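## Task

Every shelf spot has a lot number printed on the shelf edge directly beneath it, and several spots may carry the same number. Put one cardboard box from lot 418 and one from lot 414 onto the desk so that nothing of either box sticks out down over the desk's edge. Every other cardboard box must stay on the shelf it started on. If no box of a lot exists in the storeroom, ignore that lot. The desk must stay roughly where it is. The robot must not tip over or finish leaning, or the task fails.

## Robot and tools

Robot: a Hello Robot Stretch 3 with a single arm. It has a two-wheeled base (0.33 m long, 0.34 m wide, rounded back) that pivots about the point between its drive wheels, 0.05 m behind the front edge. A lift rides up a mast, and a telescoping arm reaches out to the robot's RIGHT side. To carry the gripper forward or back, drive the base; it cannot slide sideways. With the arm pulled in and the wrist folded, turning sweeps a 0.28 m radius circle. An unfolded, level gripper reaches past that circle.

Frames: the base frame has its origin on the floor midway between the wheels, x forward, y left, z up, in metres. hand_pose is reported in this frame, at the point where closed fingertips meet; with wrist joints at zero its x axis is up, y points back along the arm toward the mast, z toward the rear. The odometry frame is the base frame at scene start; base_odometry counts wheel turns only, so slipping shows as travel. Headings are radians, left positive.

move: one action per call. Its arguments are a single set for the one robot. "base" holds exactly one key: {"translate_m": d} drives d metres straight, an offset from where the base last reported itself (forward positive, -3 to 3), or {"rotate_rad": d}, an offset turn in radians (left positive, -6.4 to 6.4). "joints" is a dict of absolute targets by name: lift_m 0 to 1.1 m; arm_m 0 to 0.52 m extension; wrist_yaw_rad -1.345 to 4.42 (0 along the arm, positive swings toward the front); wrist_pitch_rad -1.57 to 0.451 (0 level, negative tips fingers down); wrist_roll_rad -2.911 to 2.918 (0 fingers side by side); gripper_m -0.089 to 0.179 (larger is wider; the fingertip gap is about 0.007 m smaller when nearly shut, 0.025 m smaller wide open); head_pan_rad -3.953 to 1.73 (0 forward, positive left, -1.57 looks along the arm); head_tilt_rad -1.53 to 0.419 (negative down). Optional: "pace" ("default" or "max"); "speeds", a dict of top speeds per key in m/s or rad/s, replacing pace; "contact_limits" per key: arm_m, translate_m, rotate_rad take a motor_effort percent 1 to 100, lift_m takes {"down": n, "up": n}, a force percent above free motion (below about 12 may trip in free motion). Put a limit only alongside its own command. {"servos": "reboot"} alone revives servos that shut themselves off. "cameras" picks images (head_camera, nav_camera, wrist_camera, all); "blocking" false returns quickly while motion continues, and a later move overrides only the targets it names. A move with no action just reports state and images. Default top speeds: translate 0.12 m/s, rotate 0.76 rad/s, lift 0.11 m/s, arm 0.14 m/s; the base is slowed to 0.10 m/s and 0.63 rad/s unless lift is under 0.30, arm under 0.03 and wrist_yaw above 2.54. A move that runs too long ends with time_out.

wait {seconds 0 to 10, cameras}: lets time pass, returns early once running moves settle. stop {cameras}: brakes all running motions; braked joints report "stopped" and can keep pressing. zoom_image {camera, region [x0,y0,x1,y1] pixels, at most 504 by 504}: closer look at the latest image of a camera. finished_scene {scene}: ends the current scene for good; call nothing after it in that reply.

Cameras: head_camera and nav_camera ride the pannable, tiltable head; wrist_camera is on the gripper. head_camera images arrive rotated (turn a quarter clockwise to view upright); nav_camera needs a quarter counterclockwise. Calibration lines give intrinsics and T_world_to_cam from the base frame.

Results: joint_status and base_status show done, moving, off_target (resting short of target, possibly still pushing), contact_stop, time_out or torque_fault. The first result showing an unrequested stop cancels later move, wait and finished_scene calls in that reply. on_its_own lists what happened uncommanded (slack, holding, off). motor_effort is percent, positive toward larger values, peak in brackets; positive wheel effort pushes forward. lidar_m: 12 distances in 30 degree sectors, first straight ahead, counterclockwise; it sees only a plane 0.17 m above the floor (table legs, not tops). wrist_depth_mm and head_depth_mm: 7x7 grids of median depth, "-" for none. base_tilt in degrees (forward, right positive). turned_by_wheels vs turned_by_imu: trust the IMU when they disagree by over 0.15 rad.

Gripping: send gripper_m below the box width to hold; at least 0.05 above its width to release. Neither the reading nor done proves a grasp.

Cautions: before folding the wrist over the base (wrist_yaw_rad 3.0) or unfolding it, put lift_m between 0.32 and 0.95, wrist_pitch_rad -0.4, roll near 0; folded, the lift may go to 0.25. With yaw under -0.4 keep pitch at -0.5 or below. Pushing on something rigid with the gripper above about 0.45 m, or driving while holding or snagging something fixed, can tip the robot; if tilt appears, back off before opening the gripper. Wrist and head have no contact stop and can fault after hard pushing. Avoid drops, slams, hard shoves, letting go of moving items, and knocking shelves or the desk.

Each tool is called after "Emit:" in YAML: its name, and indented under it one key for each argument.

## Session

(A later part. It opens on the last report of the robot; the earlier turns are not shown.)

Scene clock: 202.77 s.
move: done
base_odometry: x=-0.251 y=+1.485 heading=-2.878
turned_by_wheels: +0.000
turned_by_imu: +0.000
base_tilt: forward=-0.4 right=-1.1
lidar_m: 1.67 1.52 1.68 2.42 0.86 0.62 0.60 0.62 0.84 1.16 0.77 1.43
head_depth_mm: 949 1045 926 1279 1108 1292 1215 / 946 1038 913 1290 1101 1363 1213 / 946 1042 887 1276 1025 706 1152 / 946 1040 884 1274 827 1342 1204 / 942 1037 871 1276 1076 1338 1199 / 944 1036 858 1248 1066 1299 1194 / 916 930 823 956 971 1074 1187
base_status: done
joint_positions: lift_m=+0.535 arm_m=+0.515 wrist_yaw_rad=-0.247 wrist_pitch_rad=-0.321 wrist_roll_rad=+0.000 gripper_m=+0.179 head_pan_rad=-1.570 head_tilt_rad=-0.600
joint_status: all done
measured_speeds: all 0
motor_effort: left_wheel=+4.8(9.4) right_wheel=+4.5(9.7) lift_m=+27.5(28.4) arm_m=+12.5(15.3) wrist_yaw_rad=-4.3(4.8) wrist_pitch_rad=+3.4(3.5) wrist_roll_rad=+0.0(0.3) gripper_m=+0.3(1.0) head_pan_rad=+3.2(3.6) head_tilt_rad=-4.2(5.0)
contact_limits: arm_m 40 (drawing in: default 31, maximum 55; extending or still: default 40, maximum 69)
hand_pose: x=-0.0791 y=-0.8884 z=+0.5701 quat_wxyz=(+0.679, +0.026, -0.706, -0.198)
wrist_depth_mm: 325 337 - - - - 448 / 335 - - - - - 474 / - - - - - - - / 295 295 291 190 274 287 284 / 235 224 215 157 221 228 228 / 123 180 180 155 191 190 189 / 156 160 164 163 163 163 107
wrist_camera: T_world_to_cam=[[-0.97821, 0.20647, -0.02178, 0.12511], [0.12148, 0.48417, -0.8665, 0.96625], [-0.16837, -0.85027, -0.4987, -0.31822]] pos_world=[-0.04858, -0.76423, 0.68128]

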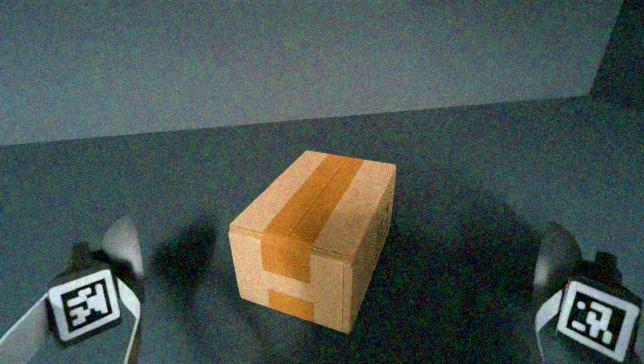

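Emit:
move:
  joints: {"gripper_m": 0.025}
  cameras: ["wrist_camera"]

Emit:
move:
  joints: {"lift_m": 0.6}
  cameras: ["wrist_camera"]

Scene clock: 215.53 s.
move: done
base_odometry: x=-0.251 y=+1.485 heading=-2.878
turned_by_wheels: +0.000
turned_by_imu: +0.000
base_tilt: forward=-0.3 right=-1.3
lidar_m: 1.67 1.51 1.68 2.43 0.86 0.62 0.60 0.62 0.84 1.16 0.77 1.43
head_depth_mm: 952 1044 923 1276 1113 1295 1220 / 951 1044 911 1292 1100 1368 1211 / 949 1044 885 1279 1053 706 1148 / 946 1040 883 1273 831 1348 1207 / 944 1044 873 1277 1077 1332 1199 / 943 1037 860 1253 1073 1307 1193 / 914 930 826 954 975 1073 1179
base_status: not commanded
joint_positions: lift_m=+0.535 arm_m=+0.515 wrist_yaw_rad=-0.247 wrist_pitch_rad=-0.320 wrist_roll_rad=+0.000 gripper_m=+0.026 head_pan_rad=-1.570 head_tilt_rad=-0.600
joint_status: all done
measured_speeds: all 0
motor_effort: left_wheel=+4.7(5.0) right_wheel=+3.5(4.6) lift_m=+30.1(30.2) arm_m=+12.4(14.0) wrist_yaw_rad=-2.1(4.9) wrist_pitch_rad=+3.4(3.5) wrist_roll_rad=-0.1(0.4) gripper_m=-11.9(84.5) head_pan_rad=+2.5(3.4) head_tilt_rad=-3.9(4.5)
contact_limits: arm_m 40 (drawing in: default 31, maximum 55; extending or still: default 40, maximum 69)
hand_pose: x=-0.0791 y=-0.8884 z=+0.5701 quat_wxyz=(+0.679, +0.026, -0.706, -0.198)
wrist_depth_mm: 321 334 - - - - 447 / 337 - - - - - 480 / - - - - - - - / 295 294 292 190 261 287 284 / 234 233 223 158 158 229 228 / 194 193 128 168 127 190 189 / 165 160 160 168 158 162 161
wrist_camera: T_world_to_cam=[[-0.97822, 0.20643, -0.02175, 0.12506], [0.12141, 0.48399, -0.86661, 0.96618], [-0.16837, -0.85038, -0.49851, -0.31844]] pos_world=[-0.04858, -0.76423, 0.68128]

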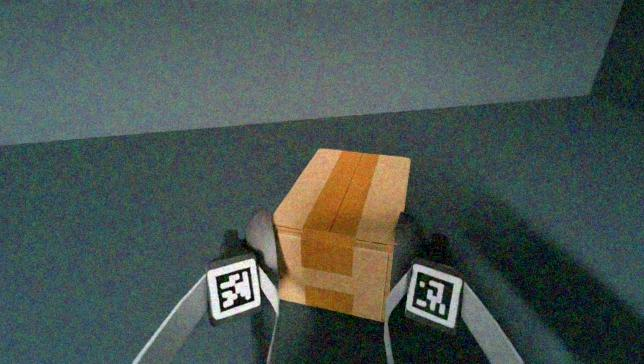

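Scene clock: 216.97 s.
move: done
base_odometry: x=-0.251 y=+1.485 heading=-2.878
turned_by_wheels: +0.000
turned_by_imu: +0.000
base_tilt: forward=-0.4 right=-1.1
lidar_m: 1.67 1.52 1.68 2.43 0.86 0.62 0.59 0.62 0.84 1.16 0.77 1.43
head_depth_mm: 950 1046 925 1288 1116 1297 1209 / 949 1046 912 1295 1105 1355 493 / 948 1045 888 1284 753 603 1182 / 949 1038 884 1267 800 1346 1196 / 946 1036 873 1266 1076 1334 1200 / 948 1039 857 1251 1069 1303 1199 / 919 927 821 955 975 1070 1181
base_status: not commanded
joint_positions: lift_m=+0.600 arm_m=+0.515 wrist_yaw_rad=-0.247 wrist_pitch_rad=-0.324 wrist_roll_rad=+0.000 gripper_m=+0.026 head_pan_rad=-1.570 head_tilt_rad=-0.600
joint_status: all done
measured_speeds: all 0
motor_effort: left_wheel=+4.4(4.9) right_wheel=+3.8(5.1) lift_m=+31.2(34.2) arm_m=+11.0(13.2) wrist_yaw_rad=-4.4(4.4) wrist_pitch_rad=+4.0(4.2) wrist_roll_rad=+0.1(0.3) gripper_m=-11.5(12.2) head_pan_rad=+2.4(3.4) head_tilt_rad=-3.7(4.4)
contact_limits: arm_m 40 (drawing in: default 31, maximum 55; extending or still: default 40, maximum 69)
hand_pose: x=-0.0791 y=-0.8880 z=+0.6342 quat_wxyz=(+0.679, +0.028, -0.706, -0.200)
wrist_depth_mm: 322 337 - - - - 446 / 336 - - - - - 476 / - - - - - - 504 / - - - 193 193 - - / 320 320 156 158 151 314 313 / 278 276 128 166 127 272 271 / 238 224 229 236 221 234 233
wrist_camera: T_world_to_cam=[[-0.97819, 0.20655, -0.02185, 0.12663], [0.12218, 0.48717, -0.86472, 1.02323], [-0.16796, -0.84853, -0.50178, -0.28236]] pos_world=[-0.04858, -0.76423, 0.74589]

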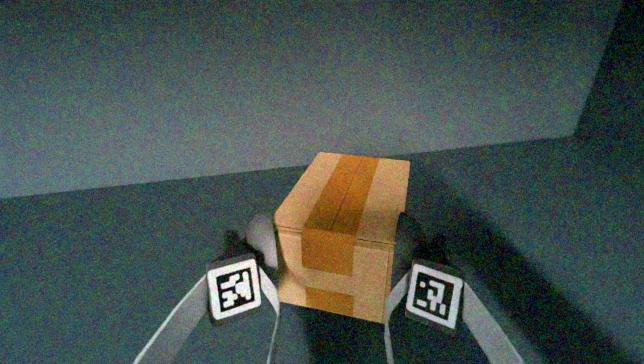

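Emit:
move:
  joints: {"arm_m": 0.0, "head_pan_rad": 0.5, "head_tilt_rad": -0.5}

Emit:
move:
  joints: {"lift_m": 0.85, "wrist_yaw_rad": 0.0}
  cameras: ["head_camera", "nav_camera"]

Scene clock: 227.43 s.
move: done
base_odometry: x=-0.251 y=+1.485 heading=-2.878
turned_by_wheels: +0.000
turned_by_imu: +0.000
base_tilt: forward=-0.3 right=-1.2
lidar_m: 1.67 1.52 1.68 2.43 0.86 0.62 0.60 0.61 0.84 1.16 0.77 1.43
head_depth_mm: 1355 1443 1550 1663 1803 1632 1323 / 1431 1518 1625 1754 1879 1618 1322 / 1504 1615 1744 1890 1996 1600 1309 / 1587 1700 1820 2011 2070 1593 1307 / 1660 1804 1919 1651 1852 1578 1297 / 1756 1906 2025 1484 2038 1581 1298 / 1860 2033 2110 1573 1957 1580 1292
base_status: not commanded
joint_positions: lift_m=+0.600 arm_m=+0.001 wrist_yaw_rad=-0.247 wrist_pitch_rad=-0.324 wrist_roll_rad=+0.000 gripper_m=+0.026 head_pan_rad=+0.500 head_tilt_rad=-0.500
joint_status: all done
measured_speeds: all 0
motor_effort: left_wheel=+4.7(5.2) right_wheel=+4.0(4.9) lift_m=+27.1(31.9) arm_m=-12.8(15.5) wrist_yaw_rad=-2.4(4.8) wrist_pitch_rad=+4.1(4.2) wrist_roll_rad=+0.0(0.3) gripper_m=-11.6(12.1) head_pan_rad=-3.0(5.8) head_tilt_rad=+4.4(7.9)
hand_pose: x=-0.0790 y=-0.3736 z=+0.6342 quat_wxyz=(+0.679, +0.028, -0.706, -0.200)
wrist_depth_mm: 732 - - - - - 519 / - - - - - - 555 / - - - - - 587 - / - - - 193 217 - - / - - 159 158 151 - - / - - 128 165 127 777 - / - - - - 779 - -
pictures: none

Scene clock: 230.53 s.
move: done
base_odometry: x=-0.251 y=+1.485 heading=-2.878
turned_by_wheels: +0.000
turned_by_imu: +0.000
base_tilt: forward=-0.3 right=-1.1
lidar_m: 1.67 1.52 1.68 2.42 0.86 0.62 0.60 0.62 0.84 1.15 0.77 1.43
head_depth_mm: 1353 1443 1547 1672 1816 1639 1323 / 1442 1513 1630 1753 1883 1628 1314 / 1505 1621 1739 1896 2014 1604 1312 / 1579 1699 1835 2003 2056 1605 1306 / 1662 1796 1896 1645 1861 1589 1295 / 1767 1903 2021 1481 2045 1578 1300 / 1865 2027 2126 1574 1951 1571 1290
base_status: not commanded
joint_positions: lift_m=+0.850 arm_m=+0.001 wrist_yaw_rad=-0.003 wrist_pitch_rad=-0.325 wrist_roll_rad=+0.000 gripper_m=+0.026 head_pan_rad=+0.500 head_tilt_rad=-0.500
joint_status: all done
measured_speeds: all 0
motor_effort: left_wheel=+4.8(5.1) right_wheel=+4.3(4.7) lift_m=+30.4(34.3) arm_m=-8.5(12.9) wrist_yaw_rad=+3.5(6.8) wrist_pitch_rad=+4.2(4.3) wrist_roll_rad=-0.1(0.3) gripper_m=-11.2(11.9) head_pan_rad=-3.4(3.8) head_tilt_rad=+4.3(4.9)
hand_pose: x=-0.0222 y=-0.3807 z=+0.8841 quat_wxyz=(+0.698, +0.114, -0.698, -0.116)
wrist_depth_mm: - - - - - - - / - - 874 - - 858 - / - - 976 - - 922 - / 839 - - 193 204 919 - / - - 153 158 148 - 695 / - 665 128 166 127 - 621 / - 95 - - 130 - 696
pictures: head_camera (sideways), nav_camera (sideways)
head_camera: T_world_to_cam=[[-0.35724, -0.24789, -0.90052, 1.18946], [-0.45319, 0.88904, -0.06495, 0.08696], [0.8167, 0.3849, -0.42994, 0.51015]] pos_world=[0.04769, 0.02119, 1.29612]
nav_camera: T_world_to_cam=[[0.39205, 0.23356, 0.8898, -1.11722], [0.49402, -0.86939, 0.01053, 0.03349], [0.77604, 0.43545, -0.45623, 0.54229]] pos_world=[0.00063, 0.05392, 1.24116]

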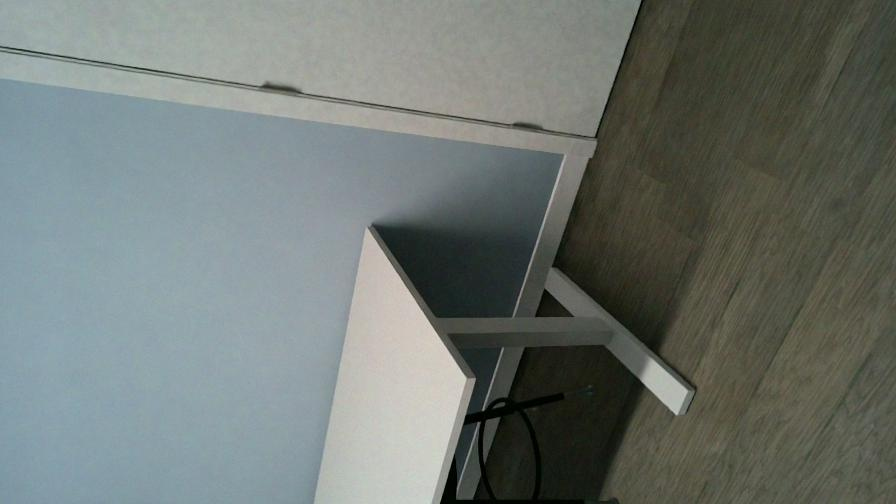

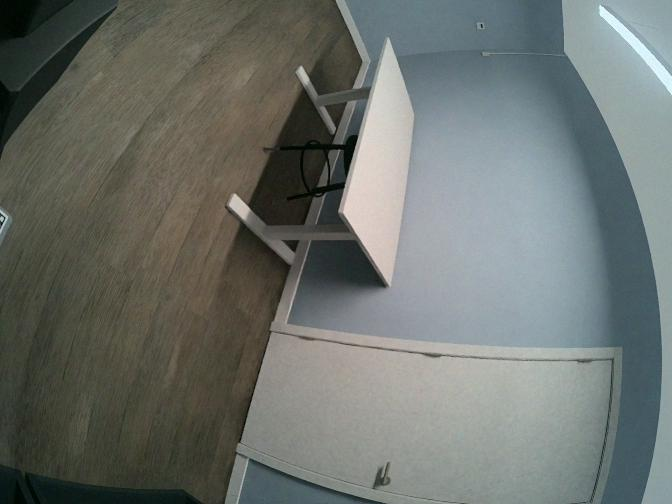

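Emit:
move:
  base: {"translate_m": 0.38}

Emit:
move:
  base: {"rotate_rad": 1.6}
  joints: {"head_pan_rad": -0.9, "head_tilt_rad": -0.6}
  cameras: ["head_camera","nav_camera"]

Scene clock: 252.80 s.
move: done
base_odometry: x=-0.617 y=+1.386 heading=-2.878
turned_by_wheels: +0.000
turned_by_imu: +0.000
base_tilt: forward=-0.3 right=-1.2
lidar_m: 1.29 1.24 1.23 3.55 1.39 1.01 0.97 1.00 1.20 0.70 1.19 1.12
head_depth_mm: 1045 1115 1193 1277 1390 1487 1326 / 1088 1169 1247 1355 1468 1556 1319 / 1164 1246 1328 1439 1572 1604 1308 / 1220 1317 1418 1565 1716 1595 1298 / 1288 1390 1506 1642 1821 1587 1300 / 1354 1475 1615 1478 1854 1535 1291 / 1433 1578 1710 1287 1807 1576 1287
base_status: done
joint_positions: lift_m=+0.850 arm_m=+0.001 wrist_yaw_rad=-0.003 wrist_pitch_rad=-0.325 wrist_roll_rad=+0.000 gripper_m=+0.026 head_pan_rad=+0.500 head_tilt_rad=-0.500
joint_status: not commanded
measured_speeds: all 0
motor_effort: left_wheel=+2.3(9.7) right_wheel=+8.0(11.7) lift_m=+29.8(30.1) arm_m=+1.9(5.3) wrist_yaw_rad=+1.9(3.5) wrist_pitch_rad=+4.1(4.3) wrist_roll_rad=-0.1(0.3) gripper_m=-11.3(12.3) head_pan_rad=-2.5(3.6) head_tilt_rad=+4.0(5.0)
hand_pose: x=-0.0222 y=-0.3807 z=+0.8841 quat_wxyz=(+0.698, +0.114, -0.698, -0.116)
wrist_depth_mm: - - - 422 - - - / - - - 448 - - - / - - - 479 - - - / - - - 193 203 - - / - - 153 158 148 - - / - - 128 166 127 - - / - - - - 130 - -
pictures: none

Scene clock: 256.43 s.
move: done
base_odometry: x=-0.617 y=+1.386 heading=-1.279
turned_by_wheels: +1.600
turned_by_imu: +1.573
base_tilt: forward=-0.2 right=-1.3
lidar_m: 3.55 1.38 1.01 0.97 1.00 1.19 0.70 1.20 1.12 1.29 1.23 1.25
head_depth_mm: 1119 1193 1292 1382 1533 1501 1240 / 1198 1292 1410 1521 1683 1484 1245 / 1285 1390 1510 1668 1800 1483 1236 / 1378 1505 1565 1852 1835 1479 1233 / 1500 1648 1638 1398 1673 1468 1227 / 1634 1794 1612 1195 1819 1460 1218 / 1793 2020 1597 1238 1716 1444 1209
base_status: done
joint_positions: lift_m=+0.850 arm_m=+0.001 wrist_yaw_rad=-0.003 wrist_pitch_rad=-0.325 wrist_roll_rad=+0.000 gripper_m=+0.026 head_pan_rad=-0.901 head_tilt_rad=-0.600
joint_status: all done
measured_speeds: all 0
motor_effort: left_wheel=-7.8(13.0) right_wheel=+9.5(12.4) lift_m=+31.6(32.0) arm_m=-2.3(3.6) wrist_yaw_rad=+2.8(3.0) wrist_pitch_rad=+4.1(4.3) wrist_roll_rad=-0.2(0.3) gripper_m=-11.1(12.0) head_pan_rad=+3.7(4.8) head_tilt_rad=-5.4(7.5)
hand_pose: x=-0.0221 y=-0.3807 z=+0.8841 quat_wxyz=(+0.698, +0.114, -0.698, -0.116)
wrist_depth_mm: - - - - - 931 - / - - - - - - - / - - - - - - - / - - - 192 - - - / - - 156 158 158 - - / - - 128 166 127 - - / - - - - - - -
pictures: head_camera (sideways), nav_camera (sideways)
head_camera: T_world_to_cam=[[-0.35926, 0.37894, -0.85284, 1.12724], [0.79544, 0.60226, -0.06748, 0.08267], [0.48806, -0.70263, -0.5178, 0.62645]] pos_world=[0.03347, -0.03679, 1.29131]
nav_camera: T_world_to_cam=[[0.35032, -0.41479, 0.83978, -1.05177], [-0.77269, -0.63472, 0.00883, 0.04338], [0.52936, -0.65198, -0.54286, 0.6565]] pos_world=[0.05445, 0.01931, 1.23925]

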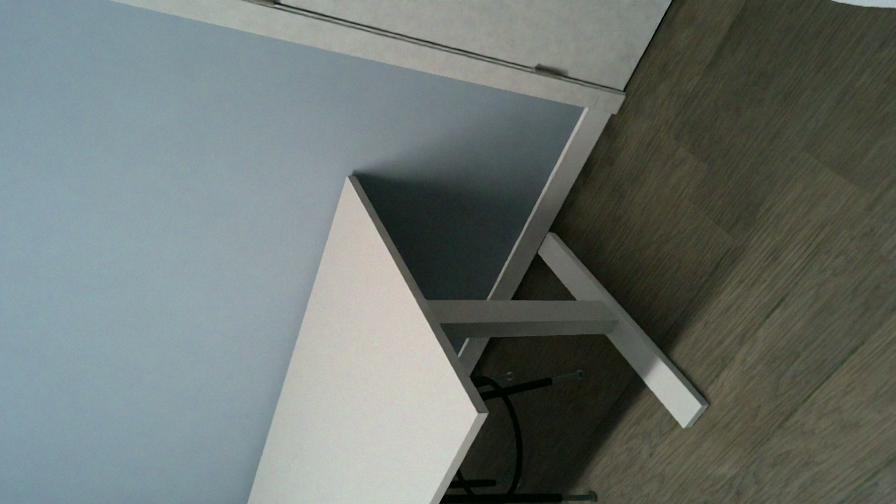

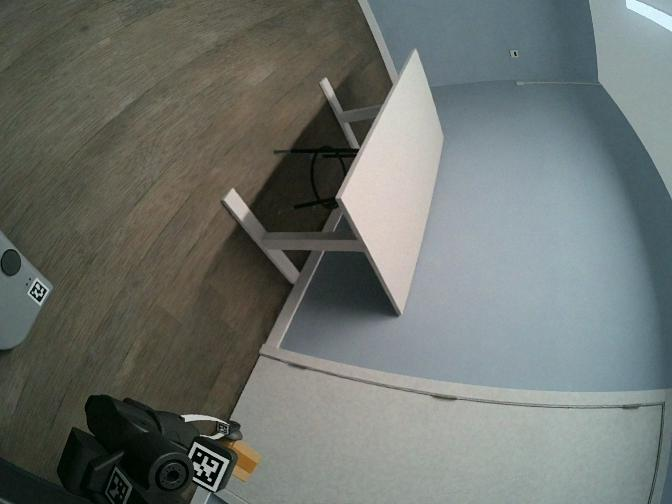

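Emit:
move:
  base: {"translate_m": 1.05}

Emit:
move:
  joints: {"arm_m": 0.38, "head_pan_rad": -1.57, "head_tilt_rad": -0.7}
  contact_limits: {"arm_m": 35}
  cameras: ["head_camera","wrist_camera"]

Emit:
move:
  joints: {"lift_m": 0.74}
  contact_limits: {"lift_m": {"down": 15}}

Emit:
move:
  joints: {"lift_m": 0.69}
  speeds: {"lift_m": 0.03}
  contact_limits: {"lift_m": {"down": 14}}
  cameras: ["head_camera","wrist_camera"]

Scene clock: 285.83 s.
move: done
base_odometry: x=-0.315 y=+0.381 heading=-1.279
turned_by_wheels: +0.000
turned_by_imu: +0.001
base_tilt: forward=-0.4 right=-1.2
lidar_m: 2.53 1.37 1.01 0.97 1.01 1.38 1.74 1.84 1.37 0.89 0.73 1.36
head_depth_mm: 1129 1210 1309 1132 839 734 1239 / 1204 1296 1392 1120 832 1397 1235 / 1290 1392 1488 1113 831 1409 1212 / 1390 1507 1572 1097 888 1471 1229 / 1504 1665 1636 1088 1705 1454 1220 / 1637 1825 1924 1084 1694 1448 1216 / 1802 2024 2255 1185 1797 1454 1219
base_status: done
joint_positions: lift_m=+0.850 arm_m=+0.001 wrist_yaw_rad=-0.003 wrist_pitch_rad=-0.325 wrist_roll_rad=+0.000 gripper_m=+0.026 head_pan_rad=-0.900 head_tilt_rad=-0.600
joint_status: not commanded
measured_speeds: all 0
motor_effort: left_wheel=+0.6(9.2) right_wheel=+9.9(15.9) lift_m=+27.1(30.9) arm_m=-3.8(13.5) wrist_yaw_rad=+1.2(3.5) wrist_pitch_rad=+4.2(4.3) wrist_roll_rad=+0.0(0.3) gripper_m=-11.3(12.1) head_pan_rad=+3.2(3.9) head_tilt_rad=-5.1(6.0)
hand_pose: x=-0.0221 y=-0.3807 z=+0.8841 quat_wxyz=(+0.698, +0.114, -0.698, -0.116)
wrist_depth_mm: - - - - - - - / - - - - - - - / - - - - - - - / - - - 193 193 - - / - - 153 158 148 - - / - - 128 166 127 - - / - 104 - - - - -
pictures: none

Scene clock: 289.83 s.
move: done
base_odometry: x=-0.315 y=+0.381 heading=-1.279
turned_by_wheels: +0.000
turned_by_imu: +0.000
base_tilt: forward=-0.4 right=-1.3
lidar_m: 2.52 1.37 1.00 0.97 1.00 1.38 1.74 1.84 1.36 0.89 0.72 1.35
head_depth_mm: 1080 1211 1369 1512 303 - 1154 / 1085 1208 1325 393 365 1354 1178 / 1081 1215 519 850 820 1374 1177 / 1085 1212 1159 846 811 1372 1166 / 1089 1213 1272 925 807 1365 1170 / 1084 1210 1259 922 803 1325 1153 / 1083 1212 1239 913 792 1323 1155
base_status: not commanded
joint_positions: lift_m=+0.850 arm_m=+0.380 wrist_yaw_rad=-0.003 wrist_pitch_rad=-0.325 wrist_roll_rad=+0.000 gripper_m=+0.026 head_pan_rad=-1.570 head_tilt_rad=-0.703
joint_status: all done
measured_speeds: all 0
motor_effort: left_wheel=+0.4(1.0) right_wheel=+10.4(11.3) lift_m=+26.7(28.1) arm_m=+13.3(15.4) wrist_yaw_rad=+2.0(3.1) wrist_pitch_rad=+4.2(4.3) wrist_roll_rad=+0.1(0.5) gripper_m=-11.0(12.0) head_pan_rad=+3.3(4.9) head_tilt_rad=+1.5(7.4)
contact_limits: arm_m 35 (drawing in: default 31, maximum 55; extending or still: default 40, maximum 69)
hand_pose: x=-0.0221 y=-0.7601 z=+0.8841 quat_wxyz=(+0.698, +0.114, -0.698, -0.116)
wrist_depth_mm: - - - - - - - / - - - - - - - / - - - - - - - / - - - 193 192 - - / - - 153 158 148 - - / - - 128 166 127 - - / - - - - - - -
pictures: head_camera (sideways), wrist_camera
head_camera: T_world_to_cam=[[-0.04659, 0.6047, -0.79509, 1.05006], [0.99749, -0.01432, -0.06934, 0.08374], [-0.05332, -0.79632, -0.60252, 0.73997]] pos_world=[0.00484, -0.04453, 1.28654]
wrist_camera: T_world_to_cam=[[-0.99909, -0.03643, -0.02194, -0.02377], [0.00064, 0.50289, -0.86435, 1.17891], [0.04252, -0.86358, -0.50241, -0.04514]] pos_world=[-0.02258, -0.63271, 0.99579]

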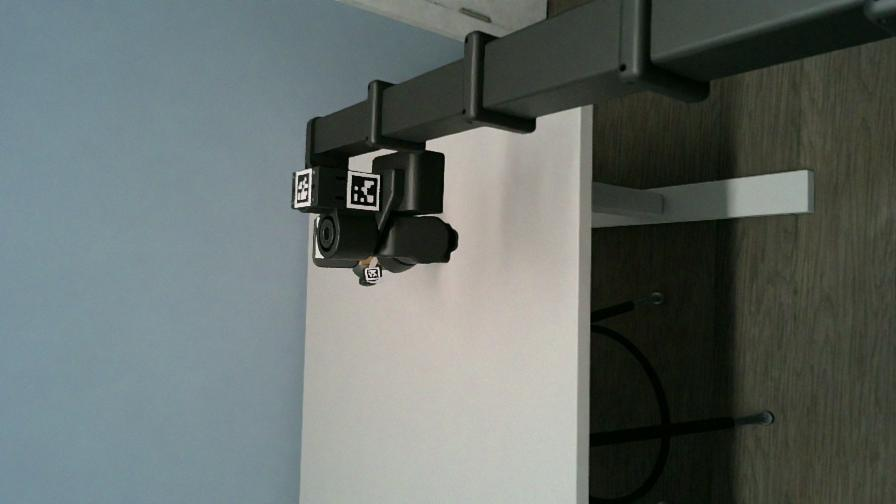

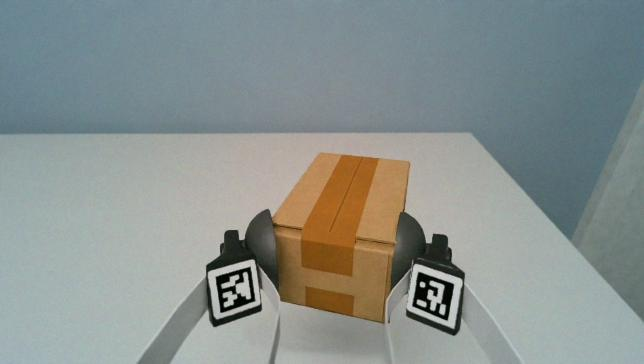

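Scene clock: 291.67 s.
move: done
base_odometry: x=-0.315 y=+0.381 heading=-1.279
turned_by_wheels: +0.000
turned_by_imu: +0.000
base_tilt: forward=-0.4 right=-1.2
lidar_m: 2.53 1.37 1.00 0.97 1.00 1.38 1.74 1.83 1.37 0.89 0.72 1.35
head_depth_mm: 1087 1219 1365 1558 1542 1396 311 / 1087 1215 1326 960 439 368 319 / 1090 1214 1302 587 771 1379 1177 / 1088 1210 1300 679 787 1378 1167 / 1086 1214 1282 930 811 1368 1168 / 1089 1213 1267 929 802 1338 1162 / 1085 1220 1243 917 796 1315 1156
base_status: not commanded
joint_positions: lift_m=+0.740 arm_m=+0.380 wrist_yaw_rad=-0.003 wrist_pitch_rad=-0.325 wrist_roll_rad=+0.000 gripper_m=+0.026 head_pan_rad=-1.570 head_tilt_rad=-0.700
joint_status: all done
measured_speeds: all 0
motor_effort: left_wheel=+0.7(0.9) right_wheel=+10.5(11.1) lift_m=+23.7(26.8) arm_m=+11.6(13.5) wrist_yaw_rad=+1.4(2.8) wrist_pitch_rad=+4.2(4.3) wrist_roll_rad=-0.1(0.3) gripper_m=-11.2(11.8) head_pan_rad=+3.2(4.0) head_tilt_rad=+2.7(3.6)
contact_limits: arm_m 35 (drawing in: default 31, maximum 55; extending or still: default 40, maximum 69); lift_m down 15 (down: maximum 72; up: maximum 65)
hand_pose: x=-0.0221 y=-0.7601 z=+0.7740 quat_wxyz=(+0.698, +0.114, -0.698, -0.116)
wrist_depth_mm: - - - - - - - / - - - - - - - / - - - - - - - / - - - 193 192 - - / - - 153 158 148 - - / - - 128 166 127 - - / - - - - - - -
pictures: none

Scene clock: 293.77 s.
move: done
base_odometry: x=-0.315 y=+0.381 heading=-1.279
turned_by_wheels: +0.000
turned_by_imu: +0.000
base_tilt: forward=-0.4 right=-1.4
lidar_m: 2.53 1.36 1.01 0.97 1.01 1.38 1.74 1.84 1.37 0.89 0.72 1.35
head_depth_mm: 1092 1218 1373 1546 1538 1395 1170 / 1085 1204 1325 960 763 413 352 / 1087 1213 1303 954 617 1343 1174 / 1088 1211 1301 844 765 1379 1167 / 1086 1222 1283 935 810 1363 1164 / 1090 1211 1277 925 805 1332 1156 / 1088 1218 1250 918 800 1321 1160
base_status: not commanded
joint_positions: lift_m=+0.690 arm_m=+0.380 wrist_yaw_rad=-0.002 wrist_pitch_rad=-0.235 wrist_roll_rad=+0.000 gripper_m=+0.026 head_pan_rad=-1.570 head_tilt_rad=-0.700
joint_status: all done
measured_speeds: all 0
on_its_own: wrist_pitch_rad is at rest, and its effort (-12.4) is outside its rest range (-8 to +12)
motor_effort: left_wheel=+0.1(1.0) right_wheel=+9.5(10.7) lift_m=+16.5(26.6) arm_m=+10.4(12.7) wrist_yaw_rad=+1.1(3.1) wrist_pitch_rad=-12.4(12.7) wrist_roll_rad=+0.0(0.3) gripper_m=-11.4(11.9) head_pan_rad=+3.0(4.0) head_tilt_rad=+2.9(3.7)
contact_limits: arm_m 35 (drawing in: default 31, maximum 55; extending or still: default 40, maximum 69); lift_m down 14 (down: maximum 72; up: maximum 65)
hand_pose: x=-0.0221 y=-0.7686 z=+0.7457 quat_wxyz=(+0.702, +0.082, -0.702, -0.084)
wrist_depth_mm: - - - - - - - / - - - - - - - / - - - - - - - / - - - 180 179 - - / - - 151 154 146 - - / - - 128 163 127 - - / - - - - - - -
pictures: head_camera (sideways), wrist_camera
head_camera: T_world_to_cam=[[-0.04675, 0.60259, -0.79668, 1.0521], [0.99749, -0.01424, -0.06931, 0.08372], [-0.05312, -0.79792, -0.60042, 0.73725]] pos_world=[0.00484, -0.04454, 1.28665]
wrist_camera: T_world_to_cam=[[-0.99909, -0.0386, -0.01828, -0.03139], [0.00024, 0.42294, -0.90616, 1.03329], [0.04272, -0.90534, -0.42255, -0.21359]] pos_world=[-0.02248, -0.6316, 0.8455]

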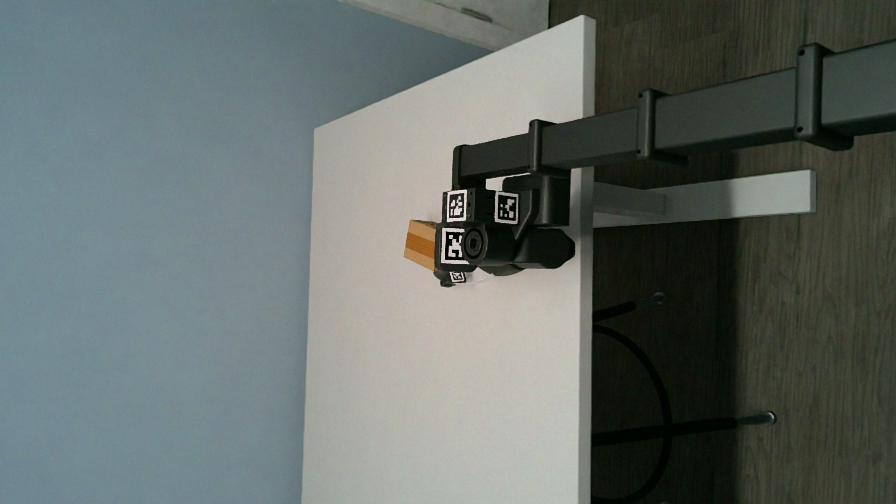

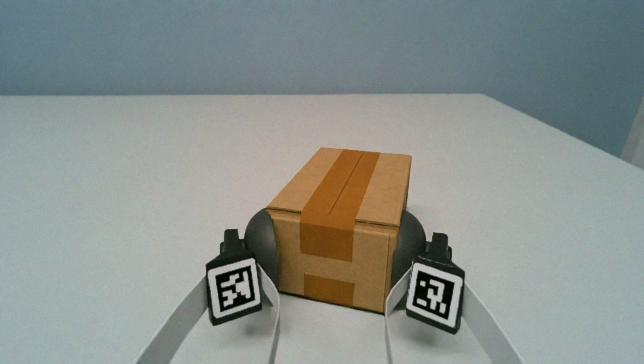

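Emit:
move:
  joints: {"lift_m": 0.705}

Emit:
move:
  joints: {"gripper_m": 0.16}
  cameras: ["wrist_camera"]

Emit:
move:
  joints: {"arm_m": 0.0}
  cameras: ["head_camera"]

Emit:
move:
  joints: {"lift_m": 0.6, "wrist_pitch_rad": -0.42}

Emit:
move:
  joints: {"wrist_yaw_rad": 3.0, "gripper_m": 0.04, "head_pan_rad": 0.8, "head_tilt_rad": -0.2}
  pace: "max"
  cameras: ["nav_camera"]

Emit:
move:
  joints: {"lift_m": 0.28}
  pace: "max"

Scene clock: 305.27 s.
move: done
base_odometry: x=-0.315 y=+0.381 heading=-1.279
turned_by_wheels: +0.000
turned_by_imu: +0.000
base_tilt: forward=-0.3 right=-1.3
lidar_m: 2.53 1.37 1.01 0.97 1.01 1.38 1.74 1.84 1.36 0.89 0.72 1.35
head_depth_mm: 1085 1212 1379 1557 1552 1404 1143 / 1089 1211 1323 957 751 399 344 / 1086 1215 1299 629 614 1354 1175 / 1085 1208 1297 708 763 1373 1167 / 1089 1214 1281 933 811 1372 1159 / 1089 1214 1271 924 803 1332 1160 / 1085 1214 1249 920 801 1321 1151
base_status: not commanded
joint_positions: lift_m=+0.705 arm_m=+0.380 wrist_yaw_rad=-0.002 wrist_pitch_rad=-0.285 wrist_roll_rad=+0.000 gripper_m=+0.026 head_pan_rad=-1.570 head_tilt_rad=-0.700
joint_status: all done
measured_speeds: all 0
motor_effort: left_wheel=+0.1(0.8) right_wheel=+9.8(10.3) lift_m=+29.1(29.6) arm_m=+6.9(7.8) wrist_yaw_rad=+1.8(3.0) wrist_pitch_rad=-3.1(12.5) wrist_roll_rad=+0.3(0.3) gripper_m=-11.2(11.7) head_pan_rad=+3.4(4.0) head_tilt_rad=+2.9(3.4)
contact_limits: arm_m 35 (drawing in: default 31, maximum 55; extending or still: default 40, maximum 69)
hand_pose: x=-0.0220 y=-0.7641 z=+0.7485 quat_wxyz=(+0.700, +0.100, -0.700, -0.101)
wrist_depth_mm: - - - - - - - / - - - - - - - / - - - - - - - / - - - 178 177 - - / - - 152 154 146 - - / - - 128 166 127 - - / - - - - - - -
pictures: none

Scene clock: 307.13 s.
move: done
base_odometry: x=-0.315 y=+0.381 heading=-1.279
turned_by_wheels: +0.000
turned_by_imu: +0.000
base_tilt: forward=-0.4 right=-1.2
lidar_m: 2.53 1.37 1.00 0.97 1.01 1.38 1.74 1.84 1.36 0.89 0.72 1.36
head_depth_mm: 1090 1215 1370 1551 1547 1392 1140 / 1086 1210 1326 962 749 398 343 / 1088 1215 1304 631 613 1350 1179 / 1089 1218 1296 872 764 1370 1168 / 1087 1212 1278 936 811 1367 1169 / 1089 1207 1257 925 805 1329 1162 / 1088 1212 1249 919 800 1325 1159
base_status: not commanded
joint_positions: lift_m=+0.705 arm_m=+0.380 wrist_yaw_rad=-0.002 wrist_pitch_rad=-0.313 wrist_roll_rad=+0.000 gripper_m=+0.160 head_pan_rad=-1.570 head_tilt_rad=-0.700
joint_status: all done
measured_speeds: all 0
motor_effort: left_wheel=+0.2(0.8) right_wheel=+9.3(10.2) lift_m=+25.7(30.2) arm_m=+5.6(7.4) wrist_yaw_rad=+0.8(2.5) wrist_pitch_rad=+1.9(3.2) wrist_roll_rad=-0.3(0.3) gripper_m=+0.7(81.4) head_pan_rad=+3.2(3.9) head_tilt_rad=+2.7(3.6)
contact_limits: arm_m 35 (drawing in: default 31, maximum 55; extending or still: default 40, maximum 69)
hand_pose: x=-0.0220 y=-0.7613 z=+0.7419 quat_wxyz=(+0.699, +0.110, -0.698, -0.111)
wrist_depth_mm: - - - - - - - / - - - - - - - / - - - 205 - - - / - - - 161 162 - - / - 143 - 157 147 - - / - 125 - 166 - 135 - / 112 - - - - - 109
wrist_camera: T_world_to_cam=[[-0.99907, -0.0374, -0.02144, -0.02786], [0.00024, 0.4925, -0.87031, 1.05313], [0.04311, -0.86951, -0.49203, -0.12983]] pos_world=[-0.02248, -0.63259, 0.85208]

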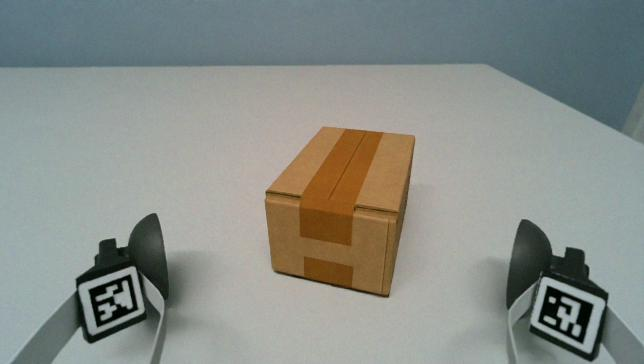

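Scene clock: 311.13 s.
move: done
base_odometry: x=-0.315 y=+0.381 heading=-1.279
turned_by_wheels: +0.000
turned_by_imu: +0.000
base_tilt: forward=-0.2 right=-1.2
lidar_m: 2.53 1.37 1.00 0.97 1.00 1.38 1.74 1.83 1.36 0.89 0.72 1.36
head_depth_mm: 1087 1213 1379 1550 1561 1401 1187 / 1086 1214 1325 963 802 1393 1184 / 1089 1211 1303 949 824 1335 1151 / 1089 1215 1291 906 815 1369 401 / 1081 1209 1280 934 810 1331 1140 / 1086 1219 1269 926 803 1329 1158 / 1087 1217 1249 918 800 1317 1153
base_status: not commanded
joint_positions: lift_m=+0.705 arm_m=+0.001 wrist_yaw_rad=-0.002 wrist_pitch_rad=-0.314 wrist_roll_rad=+0.000 gripper_m=+0.160 head_pan_rad=-1.570 head_tilt_rad=-0.700
joint_status: all done
measured_speeds: all 0
motor_effort: left_wheel=+0.4(1.1) right_wheel=+9.3(10.1) lift_m=+25.3(26.1) arm_m=-12.9(14.5) wrist_yaw_rad=+1.1(2.3) wrist_pitch_rad=+2.1(2.2) wrist_roll_rad=-0.2(0.3) gripper_m=+0.6(1.3) head_pan_rad=+2.9(4.3) head_tilt_rad=+2.1(3.1)
hand_pose: x=-0.0220 y=-0.3818 z=+0.7417 quat_wxyz=(+0.699, +0.110, -0.698, -0.111)
wrist_depth_mm: - - - - - - - / - - - 489 - - - / - - - - - - - / - - - - - - - / - 148 - - - - - / - 125 - - - 135 - / 116 904 943 949 936 919 113
pictures: head_camera (sideways)
head_camera: T_world_to_cam=[[-0.04682, 0.60248, -0.79676, 1.05221], [0.9975, -0.01413, -0.0693, 0.08371], [-0.05301, -0.79801, -0.60031, 0.7371]] pos_world=[0.00484, -0.04454, 1.28665]

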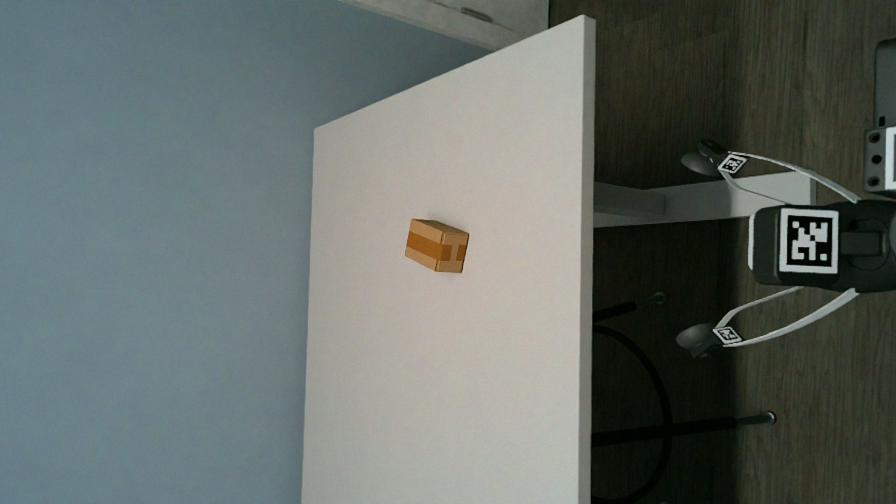

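Scene clock: 312.93 s.
move: done
base_odometry: x=-0.315 y=+0.381 heading=-1.279
turned_by_wheels: +0.000
turned_by_imu: +0.000
base_tilt: forward=-0.4 right=-1.1
lidar_m: 2.52 1.37 1.00 0.97 1.00 1.38 1.74 1.83 1.37 0.89 0.73 1.35
head_depth_mm: 1084 1209 1368 1557 1555 1396 1180 / 1086 1207 1328 959 801 1388 1191 / 1086 1206 1306 955 822 1378 1147 / 1086 1211 1297 906 818 1375 484 / 1089 1213 1276 936 810 1362 1116 / 1084 1209 1270 929 804 1320 1163 / 1082 1219 1247 917 798 1325 1157
base_status: not commanded
joint_positions: lift_m=+0.600 arm_m=+0.001 wrist_yaw_rad=-0.002 wrist_pitch_rad=-0.433 wrist_roll_rad=+0.000 gripper_m=+0.160 head_pan_rad=-1.570 head_tilt_rad=-0.700
joint_status: all done
measured_speeds: all 0
motor_effort: left_wheel=+0.5(0.9) right_wheel=+9.6(10.6) lift_m=+23.4(26.2) arm_m=-11.5(13.5) wrist_yaw_rad=+2.1(2.4) wrist_pitch_rad=+2.0(4.5) wrist_roll_rad=+0.1(0.3) gripper_m=+0.5(1.1) head_pan_rad=+2.8(3.8) head_tilt_rad=+2.3(3.3)
hand_pose: x=-0.0219 y=-0.3680 z=+0.6093 quat_wxyz=(+0.691, +0.151, -0.690, -0.153)
wrist_depth_mm: - - - - 635 - - / - - - - - - - / - - - - - - - / - - - - - - - / - 148 - - 964 - - / 885 127 879 868 863 135 859 / 116 742 761 765 750 732 112
pictures: none

Scene clock: 315.33 s.
move: done
base_odometry: x=-0.315 y=+0.381 heading=-1.279
turned_by_wheels: +0.000
turned_by_imu: +0.000
base_tilt: forward=-0.2 right=-1.2
lidar_m: 2.53 1.37 1.01 0.97 1.00 1.38 1.74 1.84 1.36 0.89 0.72 1.36
head_depth_mm: 2340 2534 2560 2601 2647 2374 1754 / 2323 1588 1648 2721 2777 2252 1738 / 2104 1388 1449 1500 1577 1637 1658 / 1249 1241 1284 1331 1381 1437 1495 / 1092 1121 1158 1196 1243 1276 1330 / 1008 1032 1060 1096 1122 1167 1201 / 920 940 965 996 1021 1048 1081
base_status: not commanded
joint_positions: lift_m=+0.600 arm_m=+0.001 wrist_yaw_rad=+2.997 wrist_pitch_rad=-0.433 wrist_roll_rad=+0.000 gripper_m=+0.040 head_pan_rad=+0.808 head_tilt_rad=-0.198
joint_status: all done
measured_speeds: translate_m=+0.000 rotate_rad=+0.000 lift_m=+0.000 arm_m=+0.000 wrist_yaw_rad=+0.000 wrist_pitch_rad=+0.000 wrist_roll_rad=+0.000 head_pan_rad=-0.024 head_tilt_rad=+0.000
motor_effort: left_wheel=+0.5(0.9) right_wheel=+9.4(10.4) lift_m=+24.0(24.4) arm_m=-9.6(12.1) wrist_yaw_rad=+1.9(7.3) wrist_pitch_rad=+2.0(2.1) wrist_roll_rad=-0.1(0.3) gripper_m=+0.5(82.1) head_pan_rad=-3.5(6.1) head_tilt_rad=-2.9(7.1)
hand_pose: x=+0.0109 y=+0.0746 z=+0.6093 quat_wxyz=(+0.202, +0.699, +0.102, +0.678)
wrist_depth_mm: - 137 - - - - - / - 148 - - - - - / - 163 - - - - - / - 185 - - - - - / - - 206 - 974 - - / 869 888 126 839 129 850 872 / 785 791 266 773 735 751 753
pictures: nav_camera (sideways)
nav_camera: T_world_to_cam=[[0.10553, 0.13517, 0.98519, -1.24002], [0.73172, -0.68144, 0.01512, 0.02599], [0.67339, 0.71928, -0.17082, 0.17145]] pos_world=[-0.00361, 0.06201, 1.25054]

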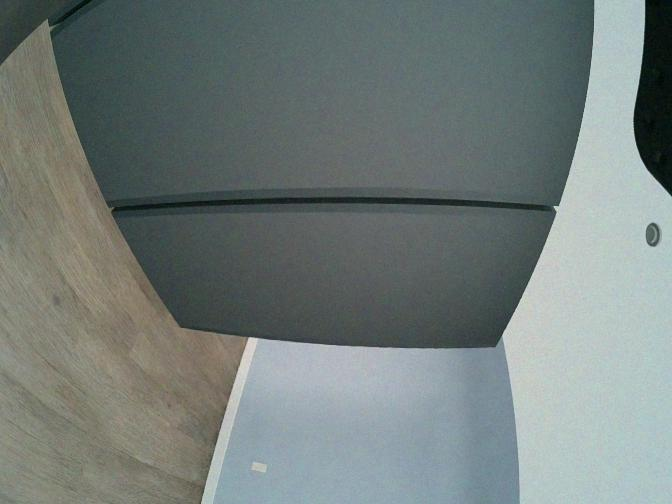

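Scene clock: 318.27 s.
move: done
base_odometry: x=-0.315 y=+0.381 heading=-1.279
turned_by_wheels: +0.000
turned_by_imu: +0.000
base_tilt: forward=-0.3 right=-1.2
lidar_m: 2.53 1.37 1.01 0.97 1.00 1.38 1.74 1.84 1.36 0.89 0.72 1.35
head_depth_mm: 2354 2506 2525 2584 2655 2384 1734 / 2351 1597 2663 2730 2850 2237 1733 / 2114 1401 1459 1520 1587 1661 1663 / 1258 1253 1297 1339 1398 1463 1512 / 1103 1128 1163 1204 1245 1295 1334 / 1010 1031 1059 1098 1129 1161 1203 / 922 946 969 996 1027 1053 1080
base_status: not commanded
joint_positions: lift_m=+0.280 arm_m=+0.001 wrist_yaw_rad=+2.997 wrist_pitch_rad=-0.434 wrist_roll_rad=+0.000 gripper_m=+0.040 head_pan_rad=+0.800 head_tilt_rad=-0.200
joint_status: all done
measured_speeds: all 0
motor_effort: left_wheel=+0.2(1.0) right_wheel=+9.4(10.4) lift_m=+25.9(27.3) arm_m=-7.6(10.0) wrist_yaw_rad=+1.6(3.7) wrist_pitch_rad=+2.1(2.2) wrist_roll_rad=+0.0(0.3) gripper_m=+0.1(0.8) head_pan_rad=-3.7(3.9) head_tilt_rad=-2.7(3.6)
hand_pose: x=+0.0108 y=+0.0745 z=+0.2890 quat_wxyz=(+0.202, +0.699, +0.102, +0.678)
wrist_depth_mm: - 137 - - - - - / - 148 - - - - - / 888 163 828 874 854 850 828 / 711 190 223 691 687 674 677 / 587 568 206 547 550 564 563 / 502 496 127 294 129 487 481 / 268 274 253 264 417 422 421
pictures: none

Emit:
move:
  base: {"translate_m": 1.95}
  joints: {"head_pan_rad": 1.3, "head_tilt_rad": -0.2}
  pace: "max"

Emit:
move:
  base: {"rotate_rad": 1.6}
  joints: {"head_pan_rad": 0.5}
  pace: "max"
  cameras: ["nav_camera"]

Scene clock: 340.13 s.
move: done
base_odometry: x=+0.245 y=-1.487 heading=-1.279
turned_by_wheels: +0.000
turned_by_imu: +0.001
base_tilt: forward=-0.3 right=-1.2
lidar_m: 0.60 0.62 0.85 2.38 1.21 1.37 3.66 1.20 1.19 1.32 0.84 0.62
head_depth_mm: 927 930 928 934 938 945 946 / 1122 1129 1131 1136 1147 1147 1160 / 1433 1439 1456 1449 1465 1476 1500 / 1971 2006 2011 2023 2028 2022 1707 / 2202 2247 2316 2382 2450 2334 1715 / 2156 2201 2257 2316 2412 2327 1710 / 2100 2133 2191 2260 2318 2282 1692
base_status: done
joint_positions: lift_m=+0.280 arm_m=+0.001 wrist_yaw_rad=+2.997 wrist_pitch_rad=-0.434 wrist_roll_rad=+0.000 gripper_m=+0.040 head_pan_rad=+1.300 head_tilt_rad=-0.200
joint_status: all done
measured_speeds: all 0
motor_effort: left_wheel=-1.3(13.3) right_wheel=+6.8(14.3) lift_m=+25.5(31.5) arm_m=+1.9(5.4) wrist_yaw_rad=+1.7(3.0) wrist_pitch_rad=+2.1(2.3) wrist_roll_rad=+0.1(0.3) gripper_m=+0.4(0.9) head_pan_rad=-2.4(4.7) head_tilt_rad=-0.9(4.4)
hand_pose: x=+0.0107 y=+0.0745 z=+0.2890 quat_wxyz=(+0.202, +0.699, +0.102, +0.678)
wrist_depth_mm: - 138 - - - - - / - 149 - - - - - / 893 164 841 856 853 860 - / 700 189 223 696 686 670 647 / 589 564 206 555 551 566 563 / 507 496 126 294 130 484 480 / 268 275 253 264 410 424 421
pictures: none

Scene clock: 342.27 s.
move: done
base_odometry: x=+0.245 y=-1.487 heading=+0.320
turned_by_wheels: +1.600
turned_by_imu: +1.568
base_tilt: forward=-0.3 right=-1.2
lidar_m: 2.43 1.05 1.38 3.66 1.20 1.19 1.32 0.84 0.62 0.60 0.62 0.86
head_depth_mm: 2115 2168 2220 2284 2315 2304 1755 / 1986 2226 2285 2379 2424 2367 1732 / 956 1002 1055 1116 1178 1255 1337 / 967 990 1015 1049 1070 1100 1138 / 1023 1053 1085 1114 1146 1179 1224 / 1091 1126 1156 1192 1229 1271 1312 / 1184 1195 1240 1282 1324 1378 1416
base_status: done
joint_positions: lift_m=+0.280 arm_m=+0.001 wrist_yaw_rad=+2.997 wrist_pitch_rad=-0.434 wrist_roll_rad=+0.000 gripper_m=+0.040 head_pan_rad=+0.496 head_tilt_rad=-0.200
joint_status: all done
measured_speeds: all 0
motor_effort: left_wheel=-5.8(14.8) right_wheel=+6.3(14.4) lift_m=+25.6(26.2) arm_m=-8.2(8.2) wrist_yaw_rad=+1.6(3.4) wrist_pitch_rad=+2.1(2.3) wrist_roll_rad=+0.0(0.4) gripper_m=+0.5(1.0) head_pan_rad=+3.3(5.5) head_tilt_rad=-0.6(1.6)
hand_pose: x=+0.0107 y=+0.0745 z=+0.2890 quat_wxyz=(+0.202, +0.699, +0.102, +0.678)
wrist_depth_mm: - 138 - - - - - / - 148 - - - - - / 858 164 830 872 863 847 861 / 702 189 223 682 676 687 678 / 590 570 206 552 560 565 558 / 501 498 127 293 129 490 487 / 269 275 255 265 410 422 419
pictures: nav_camera (sideways)
nav_camera: T_world_to_cam=[[0.144, 0.09727, 0.98479, -1.23971], [0.48689, -0.87333, 0.01507, 0.02753], [0.86151, 0.47731, -0.17311, 0.17326]] pos_world=[0.01584, 0.06192, 1.25043]

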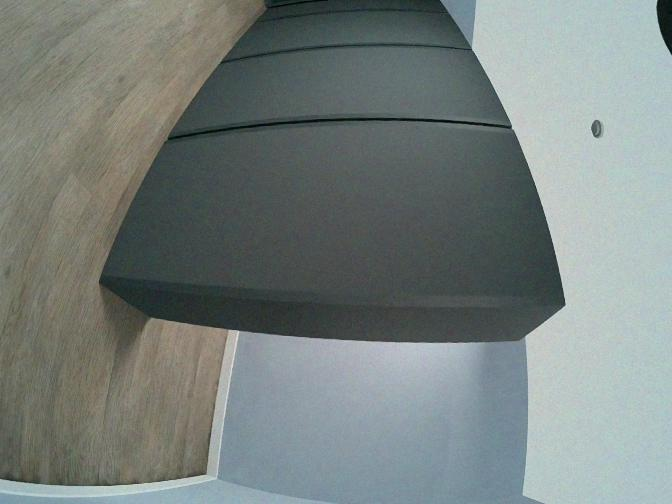

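Emit:
move:
  base: {"translate_m": 1.75}
  joints: {"head_pan_rad": 1.73, "head_tilt_rad": -0.3}
  pace: "max"
  cameras: ["head_camera", "nav_camera"]

Emit:
zoom_image:
  camera: "head_camera"
  region: [250, 0, 750, 504]

Scene clock: 360.30 s.
move: done
base_odometry: x=+1.906 y=-0.936 heading=+0.320
turned_by_wheels: +0.000
turned_by_imu: +0.001
base_tilt: forward=-0.2 right=-1.2
lidar_m: 0.69 0.72 0.99 1.31 0.51 0.57 2.32 0.87 0.64 0.62 0.65 0.71
head_depth_mm: 3042 3554 3286 3083 2666 2028 1567 / 3069 3675 3827 - 2937 2015 1543 / 3071 3696 3835 - 2908 2008 1542 / 2672 2078 2961 3091 2582 1992 1541 / 1142 1196 1261 1333 1408 1517 1490 / 1136 1167 1243 1263 1387 1186 1343 / 1148 1176 1260 - - - -
base_status: done
joint_positions: lift_m=+0.280 arm_m=+0.001 wrist_yaw_rad=+2.997 wrist_pitch_rad=-0.434 wrist_roll_rad=+0.000 gripper_m=+0.040 head_pan_rad=+1.713 head_tilt_rad=-0.300
joint_status: all done
joint sent to its limit — head_pan_rad, upper limit.
measured_speeds: all 0
motor_effort: left_wheel=+3.8(13.3) right_wheel=+4.1(13.4) lift_m=+28.7(29.0) arm_m=-8.8(13.2) wrist_yaw_rad=+1.8(3.0) wrist_pitch_rad=+2.1(2.3) wrist_roll_rad=+0.1(0.4) gripper_m=+0.3(1.1) head_pan_rad=-3.1(4.9) head_tilt_rad=-1.3(5.7)
hand_pose: x=+0.0107 y=+0.0745 z=+0.2890 quat_wxyz=(+0.202, +0.699, +0.102, +0.678)
wrist_depth_mm: - 137 - - - - - / - 148 - - - - - / - 163 837 866 848 846 759 / - 185 222 683 682 683 668 / 550 545 206 557 549 566 567 / 504 498 127 294 129 484 481 / 269 274 253 265 411 425 422
pictures: head_camera (sideways), nav_camera (sideways)
head_camera: T_world_to_cam=[[0.08051, -0.23616, -0.96837, 1.27537], [-0.99321, -0.10086, -0.05798, 0.08117], [-0.08398, 0.96647, -0.24268, 0.27197]] pos_world=[0.00078, 0.04654, 1.30574]
nav_camera: T_world_to_cam=[[-0.05518, 0.26536, 0.96257, -1.20943], [0.9877, 0.15578, 0.01368, 0.02631], [-0.14632, 0.95148, -0.27069, 0.30643]] pos_world=[-0.04789, 0.02527, 1.24675]

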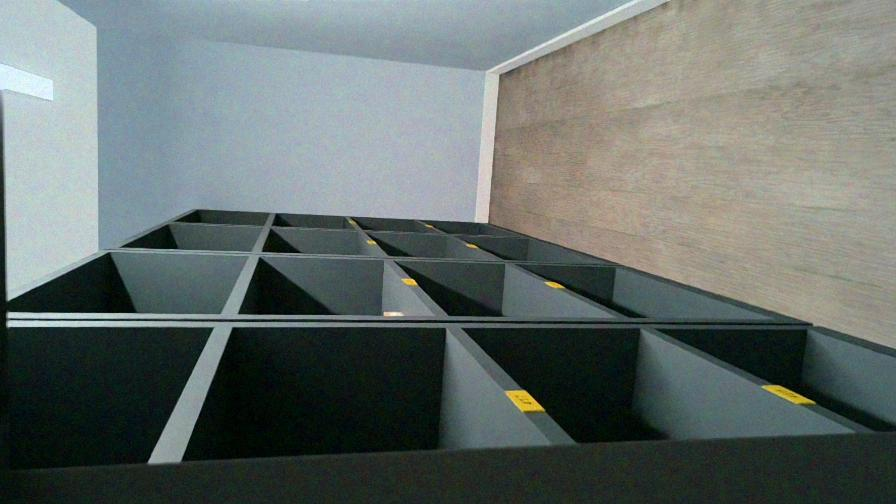

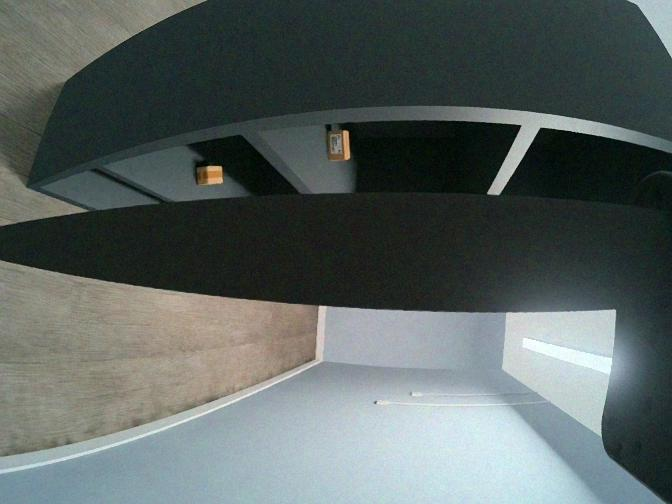

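Scaled by 1.000.

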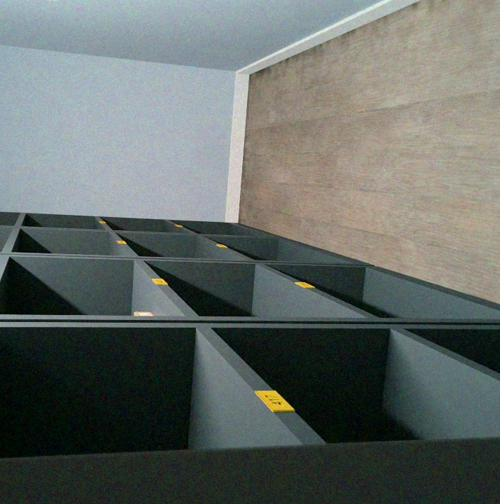

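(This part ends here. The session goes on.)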